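# Load the cartridge into the sealant gun

## Task

Put the cartridge into the sealant gun so that its front end sits all the way forward in the cup of the gun's front ring, with the nozzle sticking out through that ring. The plunger rod starts pulled back, and the trigger is functional, so it can be used to advance the rod. At the end the plunger's disc must touch the cartridge's back end, and the loaded gun must rest on the table itself, not leaning on any other object. Then declare the job finished.

## Robot and tools

Robot: two arms, left_arm and right_arm, each with a parallel two-finger gripper. The fingers extend along the gripper's +z axis and close along its y axis. end_effector_position is the point between the finger pads, just behind the tips. Root links in the scene frame: left_arm at (-0.026, +0.252, +0.009) m, right_arm at (-0.021, -0.313, +0.038) m, both nearly unrotated.

Frames: the scene frame has its origin at table-top height, halfway between the arms' nominal bases, with +z up, +x reaching out over the table and left_arm on the +y side. Image left and right do not match arm names. Each arm reports its hand pose, velocities, targets and wrist-camera pose in its own base frame. The table and the fixed cameras use the scene frame. Offsets you command are taken along the axes of that arm's current Hand target.

execute_actions(actions, cameras): actions is a list of actions; each action is a table of 1 to 15 rows, one row per 1/30 s step. If fewer than 15 rows are given, the last row is held for the remaining steps. Every row has 14 numbers, each in [-1, 1], covering both arms even if one is idle: left_arm dx, dy, dz, rx, ry, rz, opening, then right_arm the same seven. dx..rz are an offset, not a pose: they count from the Hand target as it was when that action began, along its axes, and every row is measured from that same start, not from the row before. Scale: 1.0 equals 0.6 m for dx, dy, dz and 180 degrees for the rotation vector rx, ry, rz. Sending the same offset again moves the arm further. To leave an arm's pose alone, send six zeros. The opening is absolute, not an offset: +1 fully open (pad gap about 87 mm), +0.5 about 59-75 mm, 0 about 31-49 mm, -0.5 about 8-21 mm, -1 shut. Always send the opening each gripper should keep; a 0 closes it halfway. cameras lists camera names, ["all"] or []; an empty actions list returns all images.

move(target, speed, blend, opening_speed, blocking, cameras): target is one 14-number row, laid out as above, or a list of up to 15 such rows. Every row is an offset from the Hand targets at the start of the move, not from the previous row. speed is the path top speed in m/s, 0.002 to 2.9 (default 0.25), turns capped at twice that in rad/s; one value or one per target. blend, in metres, rounds corners at intermediate targets; 0 stops at each. opening_speed (0.2 or more, per second on the -1..+1 scale) makes finger changes gradual. blocking=false returns after about 0.5 s while the move continues. A move lasts at most 10 s. Its result adds a move: line saying how it ended (done, off_target, moving, held, fault) and which limits applied (paced means the pose was clipped, held means steps were withheld). done means within 10 mm and 2 degrees at rest; it says nothing about contact.

wait(seconds): 0 to 3600, sends nothing new; a running move continues. stop(): brakes a running move, which needs some room. zoom_image(camera, region): region [x0, y0, x1, y1] in pixels of that camera's newest image, at most 504 by 504. read_manual(section): licence texts only. finished_scene(scene): give the present scene's number; irreversible; use it to declare the job done.

Cameras: cam_head_left and cam_head_right (504x504, on one bar), cam_high (504x504), cam_low (504x504), cam_left_wrist and cam_right_wrist (672x504). Calibration is approximate; wrist images can lag while moving.

Results: end_effector_position (m) and end_effector_quat_wxyz per arm, in its base frame; Hand target, the last commanded pose after clipping, from which the next offsets count; Tool commands; grip_measured on the opening scale; Joint positions (gripper last, 0 closed to 1 open); Joint velocities (may read within noise or be omitted); Joint torques (joints 1-3 wrap at ±28 N m); motor temperatures. Reported hand poses can be a few cm off.

Behaviour: the commanded orientation is clipped to within 40 degrees of the measured one each step. Friction and weight often leave the gripper short or sagging, especially when stretched out; check after each motion and send the remaining distance as a fresh offset. Small moves may go astray. Paths near an arm's own base can whip its elbow round; detour. Moves do not avoid obstacles or the other arm.

Gripping: note grip_measured at first contact and command about 0.04 below it for a firm hold; less for a lighter one. Pads push about 20 N each.

Avoid: dropping parts or releasing them while moving, fast impacts, pressing far past a contact (an arm keeps pushing until commanded back past its gripper), arms or grippers touching each other, strain on wrist camera cables, and anything leaving the table. Heat builds when holding loads, reaching far or pushing; MOTOR HOT appears at 75 °C, at 90 °C the arm folds and idles for the rest of the scene, at 100 °C it collapses. Loose objects may occasionally be nudged by outside pushes.

Each tool is called after ">>>" as name(argument=value, ...) on one line, values as JSON.

## Session

>>> execute_actions(actions=[])

Scene clock: 0.00 s.
left_arm: end_effector_position=(+0.4447, -0.0727, +0.3279) grip_measured=+1.000 end_effector_quat_wxyz=(+0.678, -0.053, +0.733, -0.028) | right_arm: end_effector_position=(+0.2952, +0.1481, +0.2598) grip_measured=+1.000 end_effector_quat_wxyz=(+0.640, +0.080, +0.727, +0.236)
Joint positions: left_arm=[-0.262 1.331 1.167 0.082 -0.291 -0.138 1] | right_arm=[0.588 0.786 0.603 0.109 0.343 0.487 1]
Joint velocities: within noise
Joint torques (N m): no reading
Motor temperatures (°C): left_arm=[24 28 27 27 21 20 22] | right_arm=[21 25 24 30 22 25 20]
Heat: left arm: 28 °C; right arm: 30 °C.
Hand target: left_arm +0.4439, -0.0724, +0.3356; +0.684, -0.054, +0.727, -0.030 | right_arm +0.2959, +0.1486, +0.2702; +0.648, +0.082, +0.718, +0.242
Tool commands: left_gripper/opening=+1.0 right_gripper/opening=+1.0

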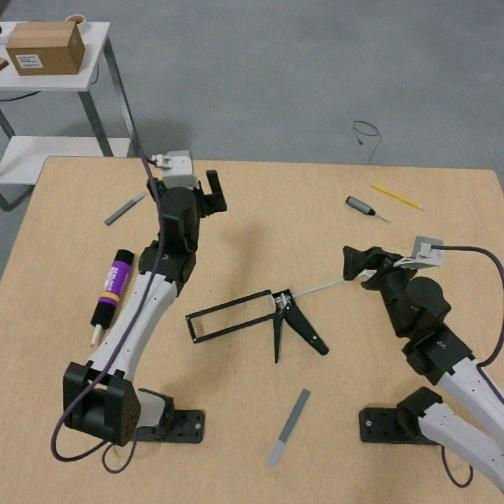

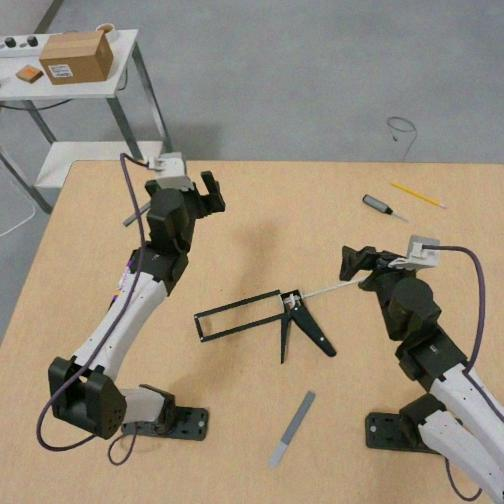

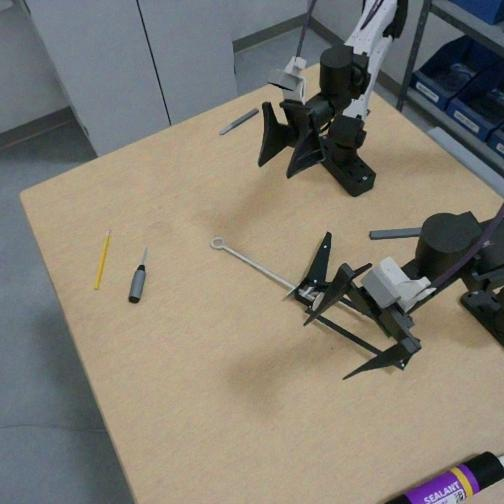

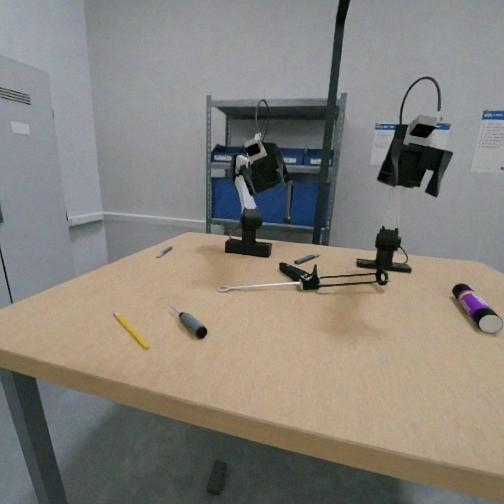

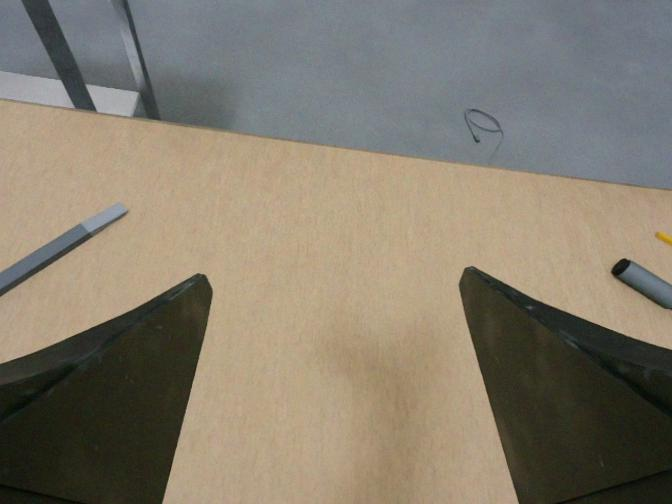

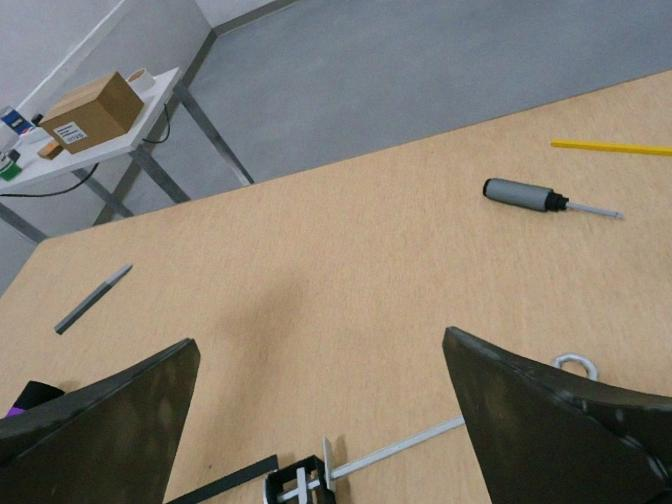

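>>> zoom_image(camera="cam_head_left", region=[170, 240, 390, 400])

>>> zoom_image(camera="cam_head_left", region=[70, 230, 170, 360])

>>> zoom_image(camera="cam_high", region=[200, 220, 440, 390])

>>> zoom_image(camera="cam_low", region=[200, 230, 504, 350])

>>> zoom_image(camera="cam_right_wrist", region=[200, 380, 480, 504])

Scaled by 2.291 from the camera's image (finer frame: 720x720).

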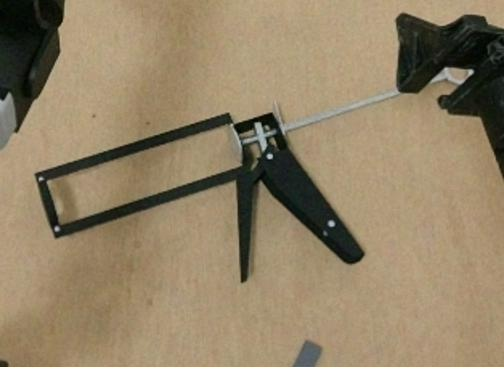

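Scaled by 3.877 from the camera's image (finer frame: 720x720).

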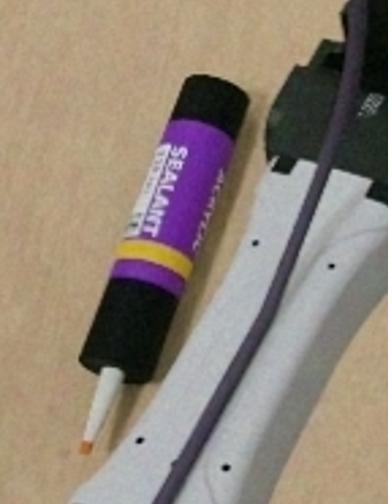

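Scaled by 2.100 from the camera's image (finer frame: 720x720).

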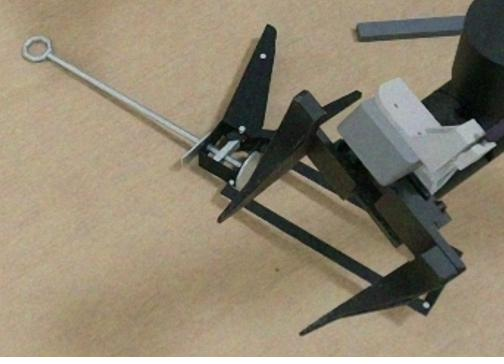

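Scaled by 1.658 from the camera's image (finer frame: 720x720).

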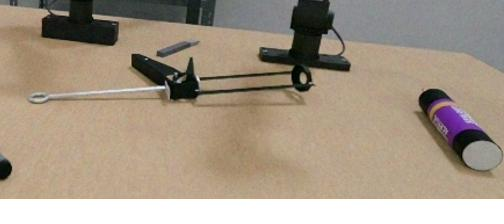

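Scaled by 1.800 from the camera's image (finer frame: 960x720).

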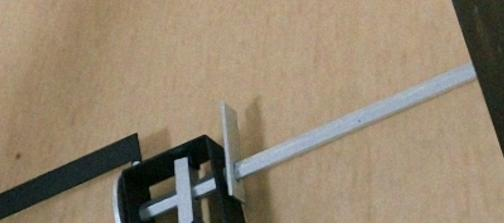

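>>> move(target=[0.3557,-0.1008,-0.247,0,0.1667,0,1,0,0,0,0,0,0,1], cameras=["cam_left_wrist","cam_head_left","cam_head_right","cam_high"])

Scene clock: 7.00 s.
left_arm: end_effector_position=(+0.2879, -0.1656, +0.1412) grip_measured=+1.000 end_effector_quat_wxyz=(+0.470, -0.040, +0.880, -0.049) | right_arm: end_effector_position=(+0.2952, +0.1481, +0.2598) grip_measured=+1.000 end_effector_quat_wxyz=(+0.640, +0.080, +0.727, +0.236)
Joint positions: left_arm=[-0.745 1.177 0.792 -0.324 -0.557 -0.574 1] | right_arm=[0.588 0.786 0.603 0.109 0.343 0.487 1]
Joint torques (N m): left_arm=[0.05 -5.05 6.89 1.3 -0.45 -0.11] | right_arm=[-0.05 -0.96 8.85 2.23 -0.13 -0.05]
Heat: left arm: 29 °C; right arm: 32 °C.
Hand target: left_arm +0.2858, -0.1625, +0.1405; +0.472, -0.045, +0.879, -0.043 | right_arm +0.2959, +0.1486, +0.2702; +0.648, +0.082, +0.718, +0.242
Off the commanded pose: left_arm 0.004 m, 1 deg | right_arm 0.010 m, 2 deg.
move: done
cam_left_wrist: T_world_to_cam=[[-0.0006, -0.99517, 0.09815, -0.17645], [-0.99928, -0.00312, -0.03779, 0.30533], [0.03791, -0.0981, -0.99445, 0.2569]] pos_world=[0.29526, -0.14944, 0.28433]
Images, in order (width x height): cam_head_left 504x504, cam_head_right 504x504, cam_high 504x504, cam_left_wrist 672x504.

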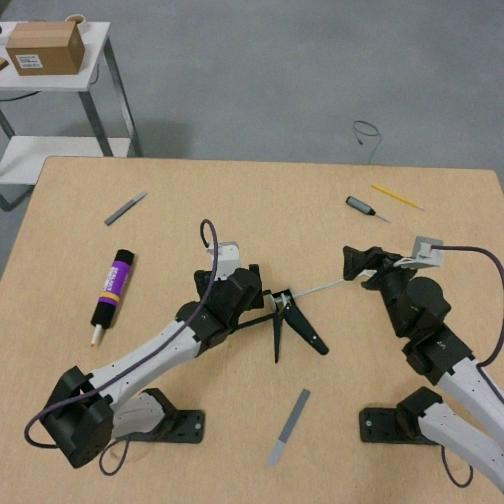

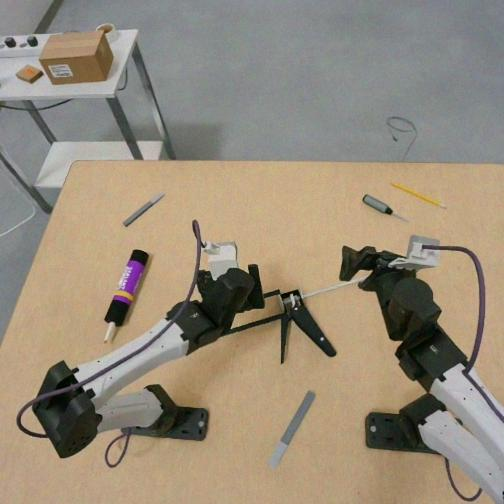

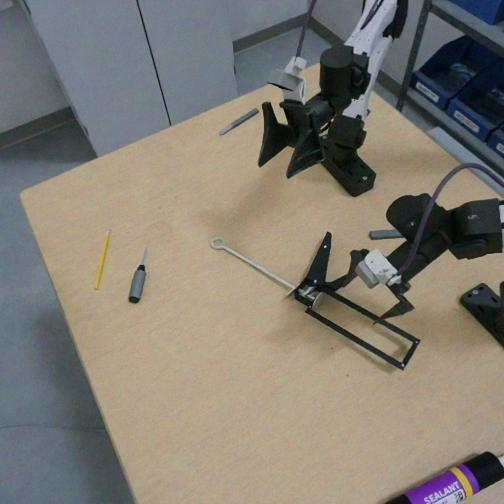

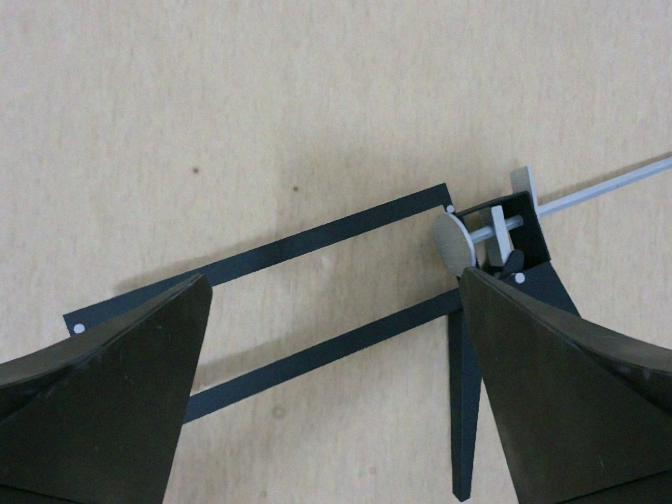

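>>> zoom_image(camera="cam_high", region=[270, 220, 440, 380])

>>> execute_actions(actions=[], cameras=["cam_low"])

>>> zoom_image(camera="cam_low", region=[260, 230, 410, 320])

Scaled by 2.965 from the camera's image (finer frame: 720x720).

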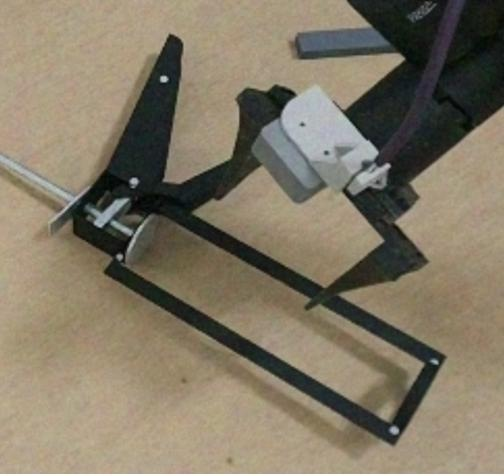

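Scene clock: 7.50 s.
left_arm: end_effector_position=(+0.2879, -0.1655, +0.1412) grip_measured=+1.000 end_effector_quat_wxyz=(+0.470, -0.040, +0.880, -0.049) | right_arm: end_effector_position=(+0.2952, +0.1481, +0.2598) grip_measured=+1.000 end_effector_quat_wxyz=(+0.640, +0.080, +0.727, +0.236)
Joint positions: left_arm=[-0.745 1.177 0.792 -0.324 -0.557 -0.575 1] | right_arm=[0.588 0.786 0.603 0.109 0.343 0.487 1]
Joint velocities: within noise
Joint torques (N m): left_arm=[0.1 -5.09 6.9 1.33 -0.45 -0.11] | right_arm=[-0.05 -0.96 8.84 2.22 -0.14 -0.06]
Motor temperatures (°C): left_arm=[24 29 28 28 21 20 22] | right_arm=[21 25 25 32 22 25 20]
Heat: left arm: 29 °C; right arm: 32 °C.
Hand target: left_arm +0.2858, -0.1625, +0.1405; +0.472, -0.044, +0.879, -0.043 | right_arm +0.2959, +0.1486, +0.2702; +0.648, +0.082, +0.718, +0.242
Tool commands: left_gripper/opening=+1.0 right_gripper/opening=+1.0
Off the commanded pose: left_arm 0.004 m, 1 deg | right_arm 0.010 m, 2 deg.
Images, in order (width x height): cam_low 504x504.

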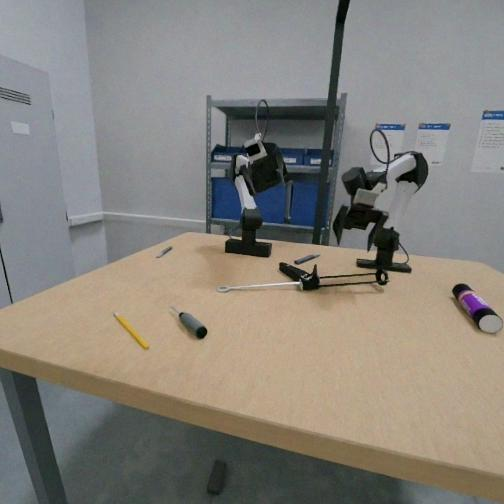

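Scaled by 3.360 from the camera's image (finer frame: 720x720).

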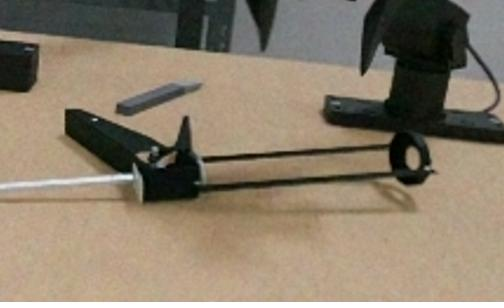

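>>> move(target=[-0.043,0.161,-0.061,0,0,0,1,0,0,0,0,0,0,1], cameras=["cam_left_wrist"])

>>> zoom_image(camera="cam_left_wrist", region=[200, 100, 400, 300])

Scene clock: 10.37 s.
left_arm: end_effector_position=(+0.2685, -0.0634, +0.1721) grip_measured=+1.000 end_effector_quat_wxyz=(+0.475, -0.048, +0.878, -0.042) | right_arm: end_effector_position=(+0.2952, +0.1481, +0.2598) grip_measured=+1.000 end_effector_quat_wxyz=(+0.640, +0.080, +0.727, +0.236)
Joint positions: left_arm=[-0.354 0.836 0.735 -0.501 -0.267 -0.321 1] | right_arm=[0.588 0.786 0.603 0.109 0.343 0.487 1]
Joint torques (N m): left_arm=[1.33 -2.56 7.21 1.45 0 0.06] | right_arm=[-0.05 -0.98 8.85 2.23 -0.14 -0.06]
Heat: left arm: 29 °C; right arm: 32 °C.
Hand target: left_arm +0.2658, -0.0624, +0.1706; +0.472, -0.044, +0.879, -0.043 | right_arm +0.2959, +0.1486, +0.2702; +0.648, +0.082, +0.718, +0.242
Off the commanded pose: left_arm 0.003 m, 1 deg | right_arm 0.010 m, 2 deg.
move: done
cam_left_wrist: T_world_to_cam=[[0.01935, -0.99549, 0.09291, -0.08223], [-0.99864, -0.02375, -0.04651, 0.2874], [0.04851, -0.09188, -0.99459, 0.29603]] pos_world=[0.27424, -0.04783, 0.31544]

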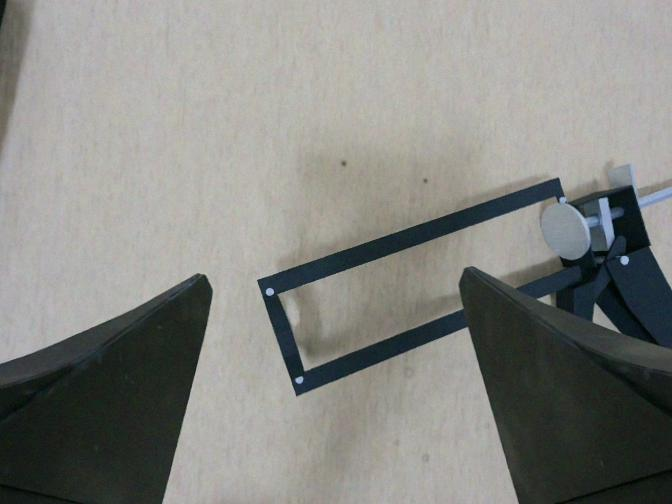

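Scaled by 2.520 from the camera's image (finer frame: 960x720).

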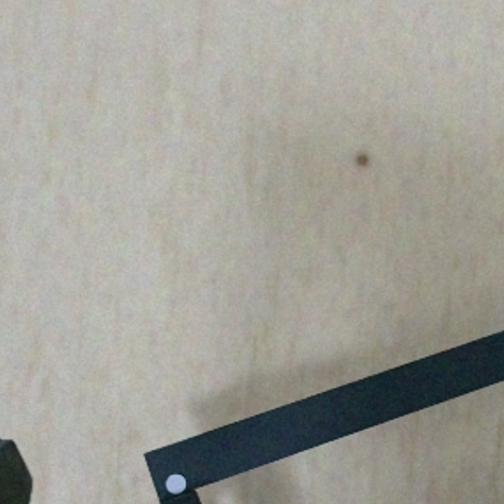

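>>> move(target=[-0.013,-0.1115,0.2255,0,0.31,0,1,0,0,0,0,0,0,1], cameras=["cam_left_wrist","cam_low","cam_high"])

>>> zoom_image(camera="cam_left_wrist", region=[150, 50, 550, 350])

Scene clock: 17.63 s.
left_arm: end_effector_position=(+0.3826, -0.1317, +0.1125) grip_measured=+1.000 end_effector_quat_wxyz=(+0.013, -0.019, +0.998, -0.053) | right_arm: end_effector_position=(+0.2952, +0.1481, +0.2598) grip_measured=+1.000 end_effector_quat_wxyz=(+0.640, +0.080, +0.727, +0.236)
Joint positions: left_arm=[-0.26 2.225 2.14 -1.431 0.095 -0.301 1] | right_arm=[0.588 0.786 0.603 0.109 0.343 0.487 1]
Joint torques (N m): left_arm=[1.26 -10.25 9.24 0.23 0.17 0.05] | right_arm=[-0.05 -0.95 8.85 2.23 -0.14 -0.05]
Heat: left arm: 30 °C; right arm: 33 °C.
Hand target: left_arm +0.3854, -0.1325, +0.1105; +0.006, -0.019, +0.998, -0.059 | right_arm +0.2959, +0.1486, +0.2702; +0.648, +0.082, +0.718, +0.242
Off the commanded pose: left_arm 0.004 m, 1 deg | right_arm 0.010 m, 2 deg.
move: done
cam_left_wrist: T_world_to_cam=[[0.00223, -0.99366, 0.11239, -0.1424], [-0.60829, 0.08785, 0.78884, 0.1683], [-0.79371, -0.07013, -0.60424, 0.50602]] pos_world=[0.50433, -0.1208, 0.189]
Images, in order (width x height): cam_high 504x504, cam_low 504x504, cam_left_wrist 672x504.

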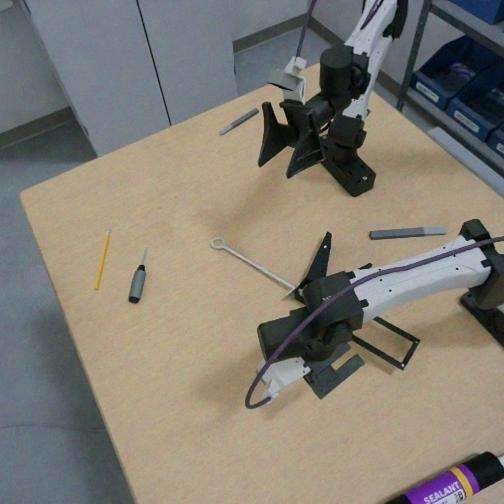

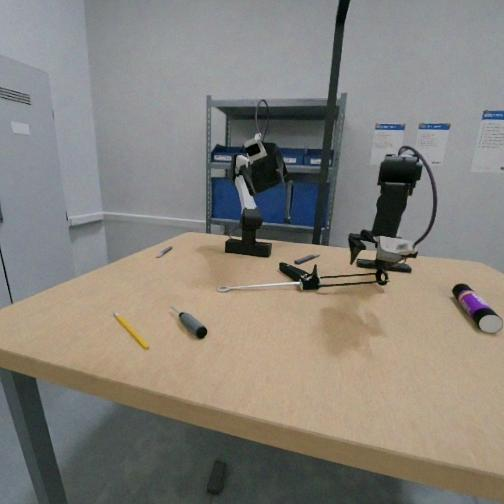

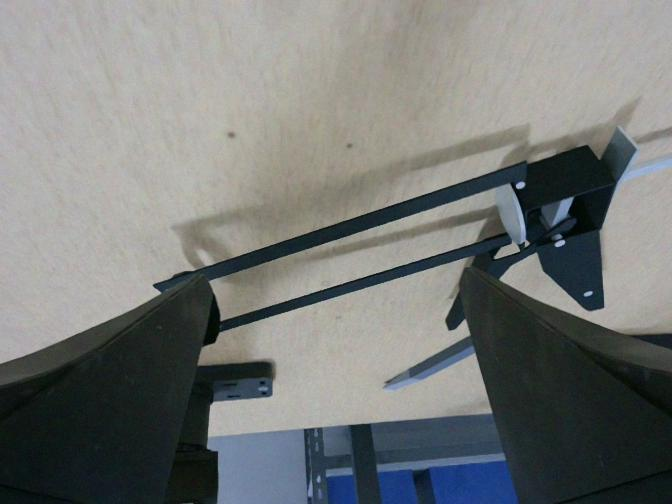

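Scaled by 1.260 from the camera's image (finer frame: 960x720).

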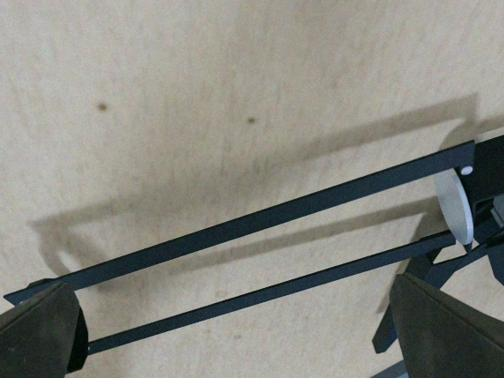

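>>> move(target=[-0.005,0.132,-0.0157,-0.0376,0,0,1,0,0,0,0,0,0,1], cameras=["cam_left_wrist"])

>>> zoom_image(camera="cam_left_wrist", region=[200, 100, 500, 325])

Scene clock: 19.87 s.
left_arm: end_effector_position=(+0.3905, -0.0566, +0.1084) grip_measured=+1.000 end_effector_quat_wxyz=(+0.009, -0.022, +1.000, -0.008) | right_arm: end_effector_position=(+0.2952, +0.1481, +0.2598) grip_measured=+1.000 end_effector_quat_wxyz=(+0.640, +0.080, +0.727, +0.236)
Joint positions: left_arm=[-0.121 2.225 2.127 -1.452 0.013 -0.165 1] | right_arm=[0.588 0.786 0.603 0.109 0.343 0.487 1]
Joint torques (N m): left_arm=[0.81 -13.85 5.19 0.21 -0.14 0.05] | right_arm=[-0.05 -0.96 8.85 2.23 -0.14 -0.05]
Heat: left arm: 30 °C; right arm: 34 °C.
Hand target: left_arm +0.3853, -0.0526, +0.1106; +0.005, -0.019, +1.000, +0.000 | right_arm +0.2959, +0.1486, +0.2702; +0.648, +0.082, +0.718, +0.242
Off the commanded pose: left_arm 0.007 m, 1 deg | right_arm 0.010 m, 2 deg.
move: done
cam_left_wrist: T_world_to_cam=[[0.00909, -0.99972, 0.02166, -0.06051], [-0.60135, 0.01184, 0.7989, 0.16167], [-0.79894, -0.02028, -0.60107, 0.51963]] pos_world=[0.51292, -0.05187, 0.18448]

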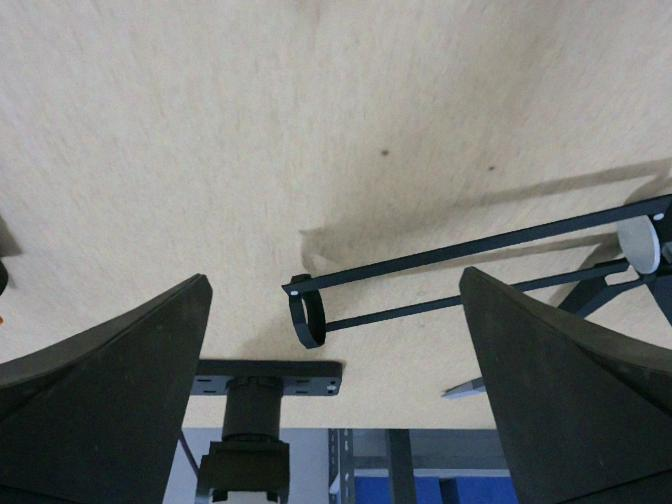

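Scaled by 1.680 from the camera's image (finer frame: 960x720).

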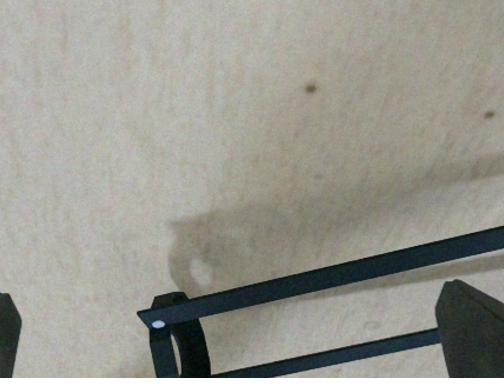

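>>> move(target=[0.126,-0.295,0,0,0,0.389,1,-0.152,-0.194,-0.0625,0,0,0,1], cameras=["cam_left_wrist","cam_right_wrist","cam_head_left"])

>>> zoom_image(camera="cam_left_wrist", region=[170, 50, 500, 350])

Scene clock: 24.73 s.
left_arm: end_effector_position=(+0.3114, -0.2304, +0.0993) grip_measured=+1.000 end_effector_quat_wxyz=(-0.012, +0.554, +0.833, -0.003) | right_arm: end_effector_position=(+0.2942, -0.0005, +0.2816) grip_measured=+1.000 end_effector_quat_wxyz=(+0.631, +0.100, +0.729, +0.247)
Joint positions: left_arm=[-0.684 2.215 2.068 -1.448 0.008 0.49 1] | right_arm=[-0.43 0.735 0.693 -0.063 -0.663 0.444 1]
Joint torques (N m): left_arm=[0.44 -13.45 9.11 0.14 -0.14 0.02] | right_arm=[-0.68 0.24 10.82 2.28 -0.34 -0.16]
Heat: left arm: 32 °C; right arm: 34 °C.
Hand target: left_arm +0.3167, -0.2324, +0.1099; +0.004, +0.558, +0.830, +0.003 | right_arm +0.2960, -0.0011, +0.3002; +0.648, +0.082, +0.718, +0.242
Off the commanded pose: left_arm 0.012 m, 2 deg | right_arm 0.019 m, 3 deg.
move: off_target (left_arm, right_arm)
cam_left_wrist: T_world_to_cam=[[-0.93468, -0.35459, 0.02546, 0.20881], [-0.18352, 0.5426, 0.8197, 0.11359], [-0.30447, 0.76148, -0.57223, 0.47075]] pos_world=[0.35935, -0.34606, 0.17096]
cam_right_wrist: T_world_to_cam=[[0.13063, -0.858, -0.49677, 0.09959], [-0.81697, 0.19072, -0.54423, 0.42509], [0.5617, 0.47693, -0.67604, 0.16755]] pos_world=[0.24016, -0.07554, 0.39409]
Images, in order (width x height): cam_head_left 504x504, cam_left_wrist 672x504, cam_right_wrist 672x504.

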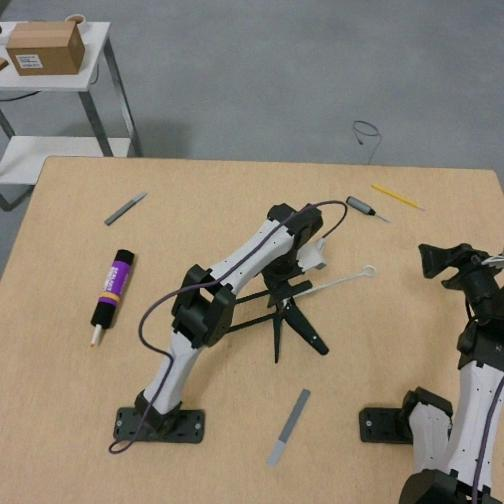

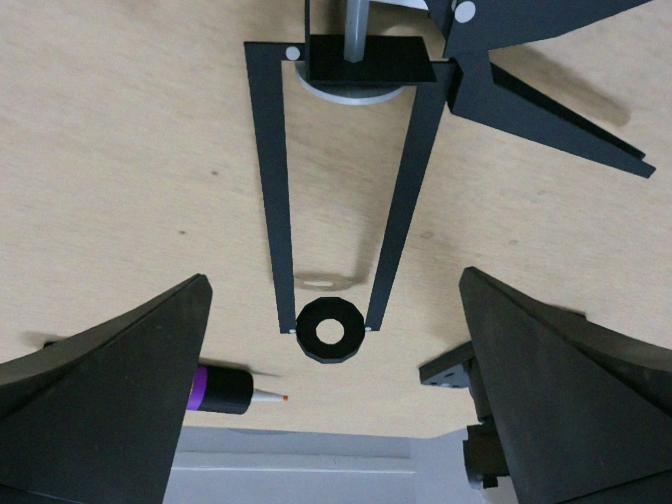

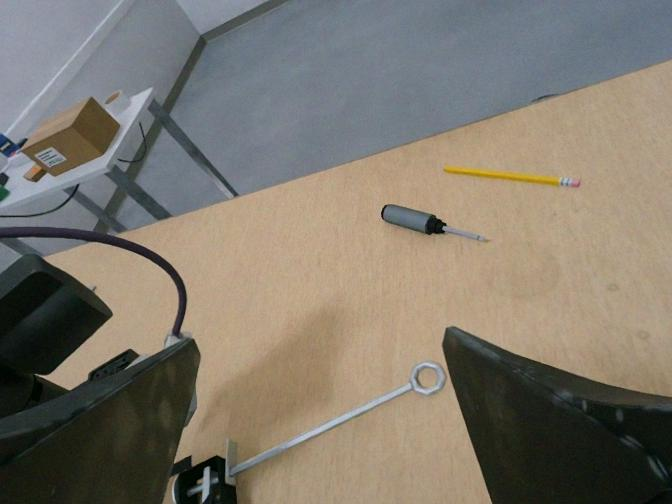

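Scaled by 1.527 from the camera's image (finer frame: 960x720).

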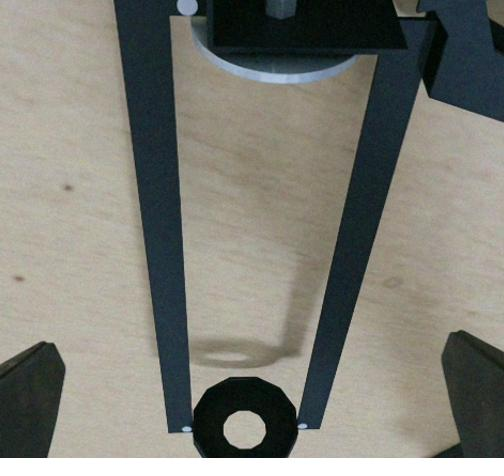

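>>> move(target=[0.5586,0.307,-0.068,0,0,-0.353,1,0,0,0,0,0,0,1], cameras=["cam_left_wrist","cam_head_left","cam_head_right","cam_high"])

>>> zoom_image(camera="cam_head_left", region=[180, 260, 380, 380])

Scene clock: 31.83 s.
left_arm: end_effector_position=(+0.3579, +0.1449, +0.1522) grip_measured=+1.000 end_effector_quat_wxyz=(+0.032, +0.043, +0.999, +0.009) | right_arm: end_effector_position=(+0.2942, -0.0003, +0.2816) grip_measured=+1.000 end_effector_quat_wxyz=(+0.631, +0.100, +0.729, +0.247)
Joint positions: left_arm=[0.343 2.15 2.189 -1.543 0.008 0.429 1] | right_arm=[-0.43 0.735 0.693 -0.063 -0.664 0.444 1]
Joint torques (N m): left_arm=[0.84 -9.72 8.98 0.28 -0.05 -0.1] | right_arm=[-0.65 0.27 10.82 2.29 -0.34 -0.16]
Motor temperatures (°C): left_arm=[24 34 31 27 21 19 22] | right_arm=[21 25 28 36 22 25 20]
Heat: left arm: 34 °C; right arm: 36 °C.
Hand target: left_arm +0.3602, +0.1475, +0.1510; +0.005, +0.037, +0.999, +0.000 | right_arm +0.2960, -0.0011, +0.3002; +0.648, +0.082, +0.718, +0.242
Off the commanded pose: left_arm 0.004 m, 3 deg | right_arm 0.019 m, 3 deg.
joint sent to its limit (left arm) — joint 4 (wrist pitch), lower limit. The joint targets are off in orientation, not in position.
move: off_target (left_arm)
cam_left_wrist: T_world_to_cam=[[-0.12026, -0.99261, -0.01637, 0.19138], [-0.63266, 0.06392, 0.77179, 0.11245], [-0.76504, 0.10318, -0.63567, 0.49931]] pos_world=[0.47614, 0.13126, 0.23374]
Images, in order (width x height): cam_head_left 504x504, cam_head_right 504x504, cam_high 504x504, cam_left_wrist 672x504.

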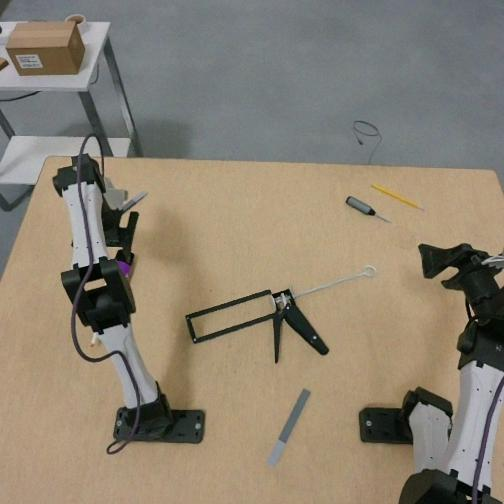

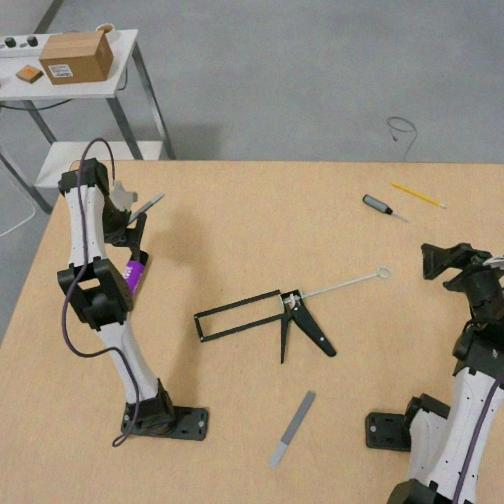

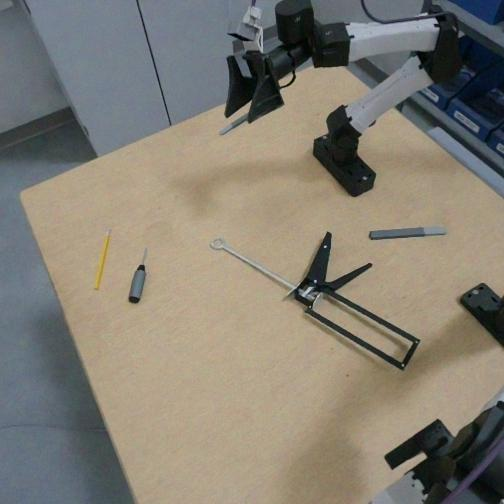

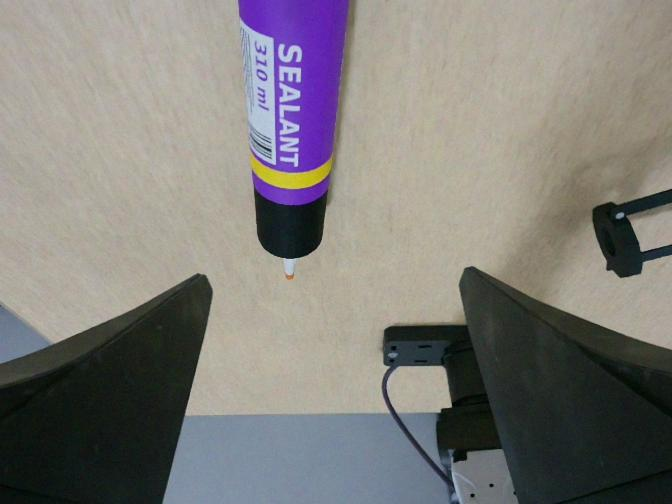

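Scaled by 2.520 from the camera's image (finer frame: 720x720).

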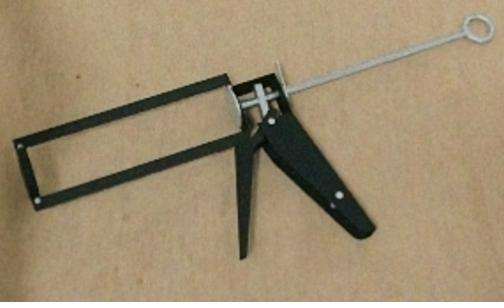

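>>> move(target=[0.0104,0.0493,-0.03,-0.0123,-0.3296,-0.0213,1,0,0,0,0,0,0,1], cameras=["cam_left_wrist"])

>>> zoom_image(camera="cam_left_wrist", region=[200, 20, 480, 400])

Scene clock: 39.20 s.
left_arm: end_effector_position=(+0.3570, +0.1786, +0.1599) grip_measured=+1.000 end_effector_quat_wxyz=(+0.484, -0.004, +0.875, -0.004) | right_arm: end_effector_position=(+0.2942, -0.0003, +0.2816) grip_measured=+1.000 end_effector_quat_wxyz=(+0.631, +0.100, +0.729, +0.247)
Joint positions: left_arm=[0.662 1.439 1.037 -0.271 0.55 0.382 1] | right_arm=[-0.43 0.735 0.693 -0.063 -0.664 0.444 1]
Joint torques (N m): left_arm=[1.2 -9.51 6.32 1.59 0.36 -0.06] | right_arm=[-0.65 0.21 10.84 2.28 -0.34 -0.16]
Heat: left arm: 35 °C; right arm: 37 °C.
Hand target: left_arm +0.3560, +0.1774, +0.1690; +0.499, +0.000, +0.866, +0.000 | right_arm +0.2960, -0.0011, +0.3002; +0.648, +0.082, +0.718, +0.242
Off the commanded pose: left_arm 0.009 m, 2 deg | right_arm 0.019 m, 3 deg.
move: done
cam_left_wrist: T_world_to_cam=[[-0.02027, -0.99969, -0.01482, 0.19017], [-0.99762, 0.0212, -0.06562, 0.37559], [0.06592, 0.01346, -0.99773, 0.27721]] pos_world=[0.36027, 0.17842, 0.30405]

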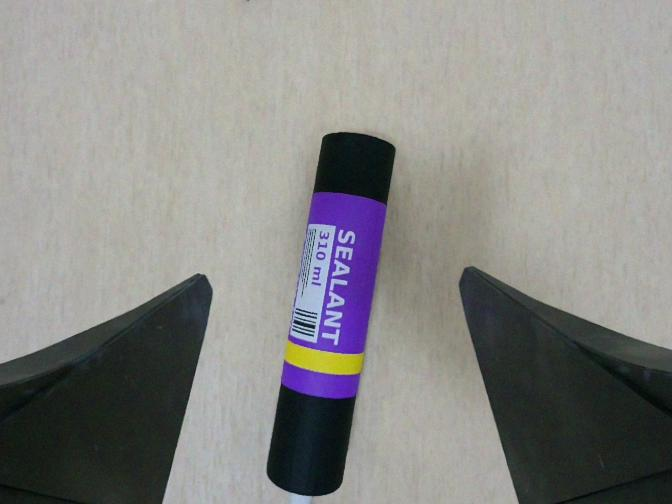

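Scaled by 1.326 from the camera's image (finer frame: 960x720).

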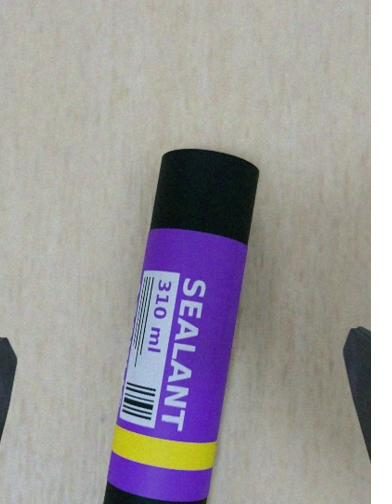

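>>> move(target=[0.0925,-0.6017,-0.16,-0.0943,0,-0.0545,1,0,0,0,0,0,0,1], cameras=["cam_left_wrist"])

>>> zoom_image(camera="cam_left_wrist", region=[60, 70, 330, 270])

>>> zoom_image(camera="cam_left_wrist", region=[400, 70, 670, 270])

Scene clock: 44.17 s.
left_arm: end_effector_position=(+0.2401, -0.1797, +0.1611) grip_measured=+1.000 end_effector_quat_wxyz=(+0.482, -0.140, +0.861, +0.087) | right_arm: end_effector_position=(+0.2942, -0.0003, +0.2816) grip_measured=+1.000 end_effector_quat_wxyz=(+0.631, +0.100, +0.729, +0.247)
Joint positions: left_arm=[-1.079 1.431 1.13 -1.025 -1.004 -1.265 1] | right_arm=[-0.43 0.735 0.693 -0.063 -0.664 0.444 1]
Joint torques (N m): left_arm=[0.49 -4.26 9.68 0.52 -0.79 -0.12] | right_arm=[-0.68 0.21 10.82 2.28 -0.34 -0.16]
Heat: left arm: 35 °C; right arm: 38 °C.
Hand target: left_arm +0.2449, -0.1835, +0.1690; +0.492, -0.147, +0.854, +0.085 | right_arm +0.2960, -0.0011, +0.3002; +0.648, +0.082, +0.718, +0.242
Off the commanded pose: left_arm 0.010 m, 2 deg | right_arm 0.019 m, 3 deg.
move: done
cam_left_wrist: T_world_to_cam=[[0.30107, -0.95273, -0.04087, -0.23485], [-0.95158, -0.29736, -0.07791, 0.2004], [0.06207, 0.06235, -0.99612, 0.30043]] pos_world=[0.24275, -0.18289, 0.30528]

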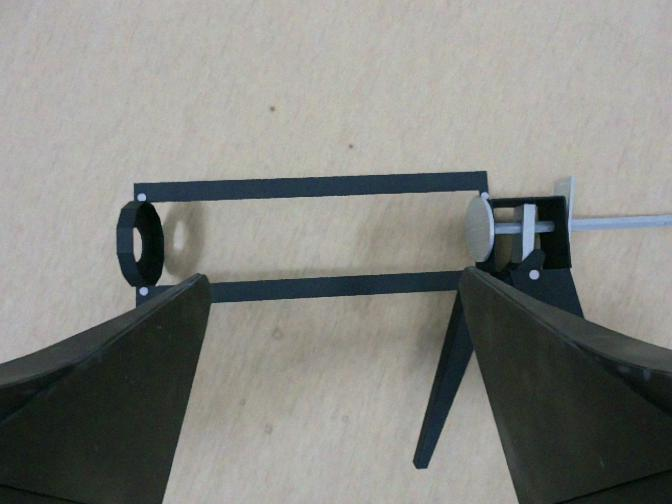

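Scaled by 1.867 from the camera's image (finer frame: 960x720).

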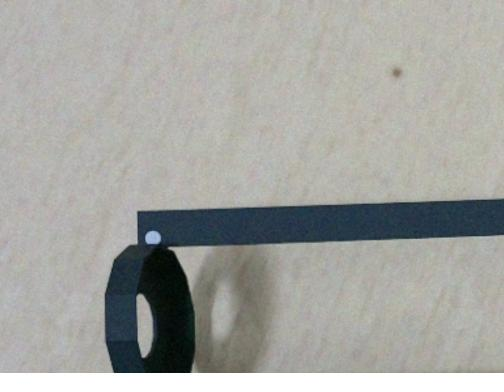

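Scaled by 1.867 from the camera's image (finer frame: 960x720).

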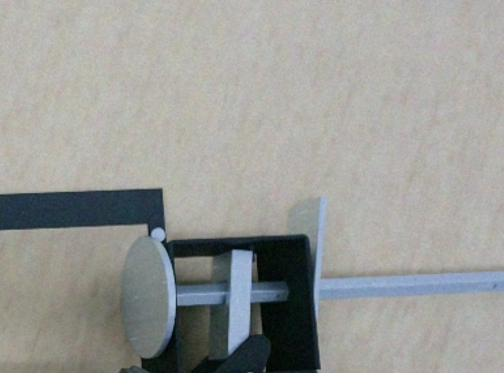

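>>> move(target=[0,0,0,0,0,0,1,0.3775,0.0675,0.1795,0.4091,0.2910,0.2429,1], cameras=["cam_right_wrist","cam_head_left","cam_high"])

Scene clock: 54.97 s.
left_arm: end_effector_position=(+0.2400, -0.1794, +0.1610) grip_measured=+1.000 end_effector_quat_wxyz=(+0.482, -0.140, +0.861, +0.087) | right_arm: end_effector_position=(+0.3543, +0.1519, +0.1085) grip_measured=+1.000 end_effector_quat_wxyz=(+0.002, +0.557, +0.830, -0.009)
Joint positions: left_arm=[-1.079 1.431 1.13 -1.027 -1.004 -1.267 1] | right_arm=[0.304 2.033 1.828 -1.376 0.014 1.485 1]
Joint torques (N m): left_arm=[0.5 -4.3 9.7 0.48 -0.77 -0.14] | right_arm=[0.32 -7.35 9.16 0.22 -0.22 0.12]
Heat: left arm: 34 °C; right arm: 38 °C.
Hand target: left_arm +0.2449, -0.1835, +0.1690; +0.492, -0.147, +0.854, +0.085 | right_arm +0.3589, +0.1579, +0.1122; +0.000, +0.560, +0.828, +0.000
Off the commanded pose: left_arm 0.010 m, 2 deg | right_arm 0.008 m, 1 deg.
move: done
cam_right_wrist: T_world_to_cam=[[-0.93037, -0.36397, 0.04403, 0.37876], [-0.23439, 0.68284, 0.69195, -0.06443], [-0.28191, 0.63345, -0.7206, 0.22416]] pos_world=[0.40048, 0.03986, 0.18943]
Images, in order (width x height): cam_head_left 504x504, cam_high 504x504, cam_right_wrist 672x504.

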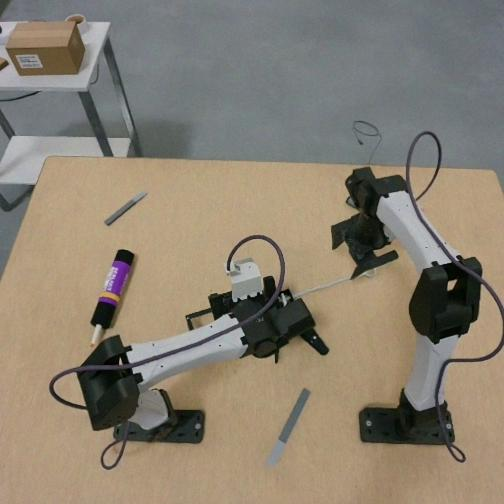

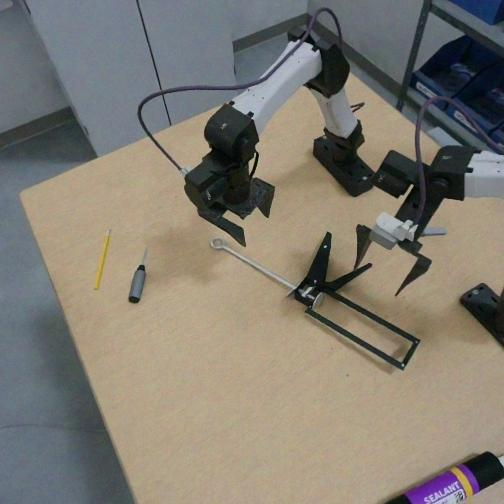

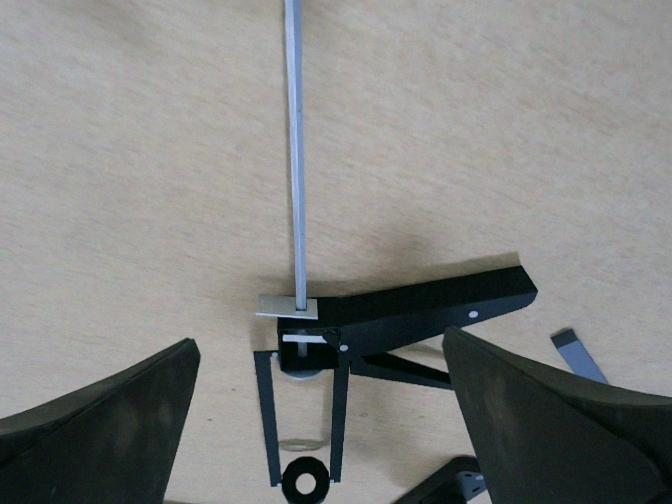

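>>> move(target=[0,0,0,0,0,0,1,0.0093,0.0247,0.1603,0,0,0.0133,0.2], cameras=["cam_right_wrist","cam_head_right"])

Scene clock: 57.53 s.
left_arm: end_effector_position=(+0.2400, -0.1794, +0.1610) grip_measured=+1.000 end_effector_quat_wxyz=(+0.482, -0.140, +0.861, +0.087) | right_arm: end_effector_position=(+0.3722, +0.1639, +0.0224) grip_measured=+0.200 end_effector_quat_wxyz=(+0.007, +0.575, +0.818, +0.000)
Joint positions: left_arm=[-1.079 1.431 1.13 -1.027 -1.004 -1.267 1] | right_arm=[0.318 2.13 1.63 -1.062 0.012 1.543 0.6]
Joint torques (N m): left_arm=[0.53 -4.29 9.68 0.49 -0.78 -0.15] | right_arm=[0.54 -7.91 5.6 0.47 -0.2 0.12]
Heat: left arm: 34 °C; right arm: 37 °C.
Hand target: left_arm +0.2449, -0.1835, +0.1690; +0.492, -0.147, +0.854, +0.085 | right_arm +0.3706, +0.1686, +0.0161; +0.000, +0.577, +0.817, +0.000
Off the commanded pose: left_arm 0.010 m, 2 deg | right_arm 0.008 m, 1 deg.
move: done
cam_right_wrist: T_world_to_cam=[[-0.94605, -0.32311, 0.02423, 0.4031], [-0.21693, 0.68714, 0.69339, -0.01603], [-0.24069, 0.65072, -0.72016, 0.14125]] pos_world=[0.41187, 0.04935, 0.10307]
Images, in order (width x height): cam_head_right 504x504, cam_right_wrist 672x504.

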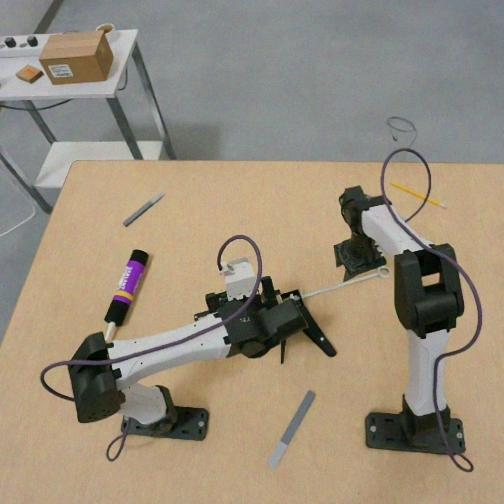

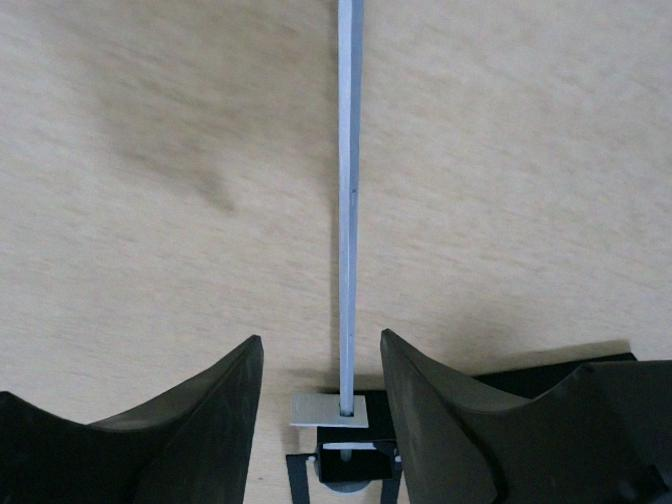

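>>> move(target=[0,0,0,0,0,0,1,0,-0.0167,0.0423,0,0,0,0], speed=0.1, cameras=["cam_right_wrist"])

Scene clock: 59.67 s.
left_arm: end_effector_position=(+0.2400, -0.1794, +0.1610) grip_measured=+1.000 end_effector_quat_wxyz=(+0.482, -0.140, +0.861, +0.087) | right_arm: end_effector_position=(+0.3634, +0.1610, -0.0042) grip_measured=+0.000 end_effector_quat_wxyz=(+0.007, +0.575, +0.818, -0.001)
Joint positions: left_arm=[-1.079 1.431 1.13 -1.027 -1.004 -1.267 1] | right_arm=[0.318 2.13 1.519 -0.954 0.012 1.543 0.5]
Joint torques (N m): left_arm=[0.5 -4.25 9.68 0.49 -0.77 -0.15] | right_arm=[0.51 -8.1 5.19 0.48 -0.19 0.12]
Heat: left arm: 35 °C; right arm: 37 °C.
Hand target: left_arm +0.2449, -0.1835, +0.1690; +0.492, -0.147, +0.854, +0.085 | right_arm +0.3611, +0.1653, -0.0092; +0.000, +0.577, +0.817, +0.000
Off the commanded pose: left_arm 0.010 m, 2 deg | right_arm 0.007 m, 1 deg.
move: done
cam_right_wrist: T_world_to_cam=[[-0.94598, -0.32315, 0.02647, 0.3945], [-0.21549, 0.68759, 0.69339, 0.00187], [-0.24227, 0.65023, -0.72008, 0.1225]] pos_world=[0.40327, 0.04655, 0.07647]

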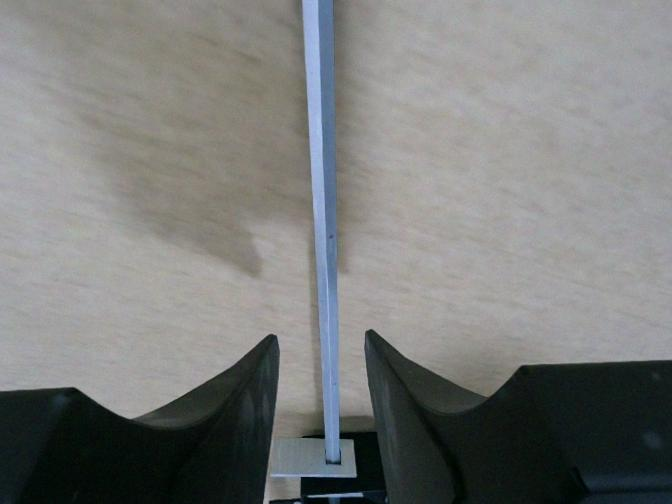

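>>> move(target=[0,0,0,0,0,0,1,0,-0.0033,0.028,0,0,0,-0.2], speed=0.06, cameras=["cam_right_wrist"])

Scene clock: 61.33 s.
left_arm: end_effector_position=(+0.2400, -0.1794, +0.1610) grip_measured=+1.000 end_effector_quat_wxyz=(+0.482, -0.140, +0.861, +0.087) | right_arm: end_effector_position=(+0.3617, +0.1605, -0.0204) grip_measured=-0.200 end_effector_quat_wxyz=(+0.007, +0.575, +0.818, -0.001)
Joint positions: left_arm=[-1.079 1.431 1.13 -1.027 -1.004 -1.267 1] | right_arm=[0.318 2.147 1.476 -0.893 0.012 1.543 0.4]
Joint torques (N m): left_arm=[0.5 -4.27 9.76 0.49 -0.77 -0.15] | right_arm=[0.5 -7.9 5.19 0.47 -0.21 0.11]
Heat: left arm: 35 °C; right arm: 36 °C.
Hand target: left_arm +0.2449, -0.1835, +0.1690; +0.492, -0.147, +0.854, +0.085 | right_arm +0.3592, +0.1646, -0.0262; +0.000, +0.577, +0.817, +0.000
Off the commanded pose: left_arm 0.010 m, 2 deg | right_arm 0.007 m, 1 deg.
move: done
cam_right_wrist: T_world_to_cam=[[-0.94601, -0.32314, 0.02533, 0.39312], [-0.2162, 0.68731, 0.69344, 0.01342], [-0.24148, 0.65053, -0.72007, 0.11046]] pos_world=[0.40147, 0.04595, 0.06027]

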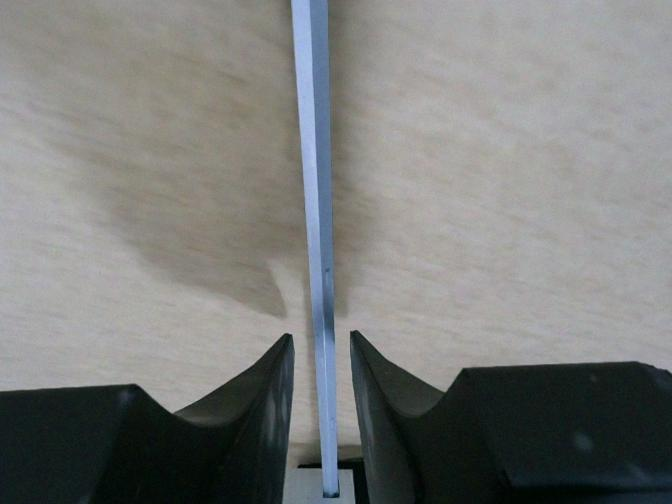

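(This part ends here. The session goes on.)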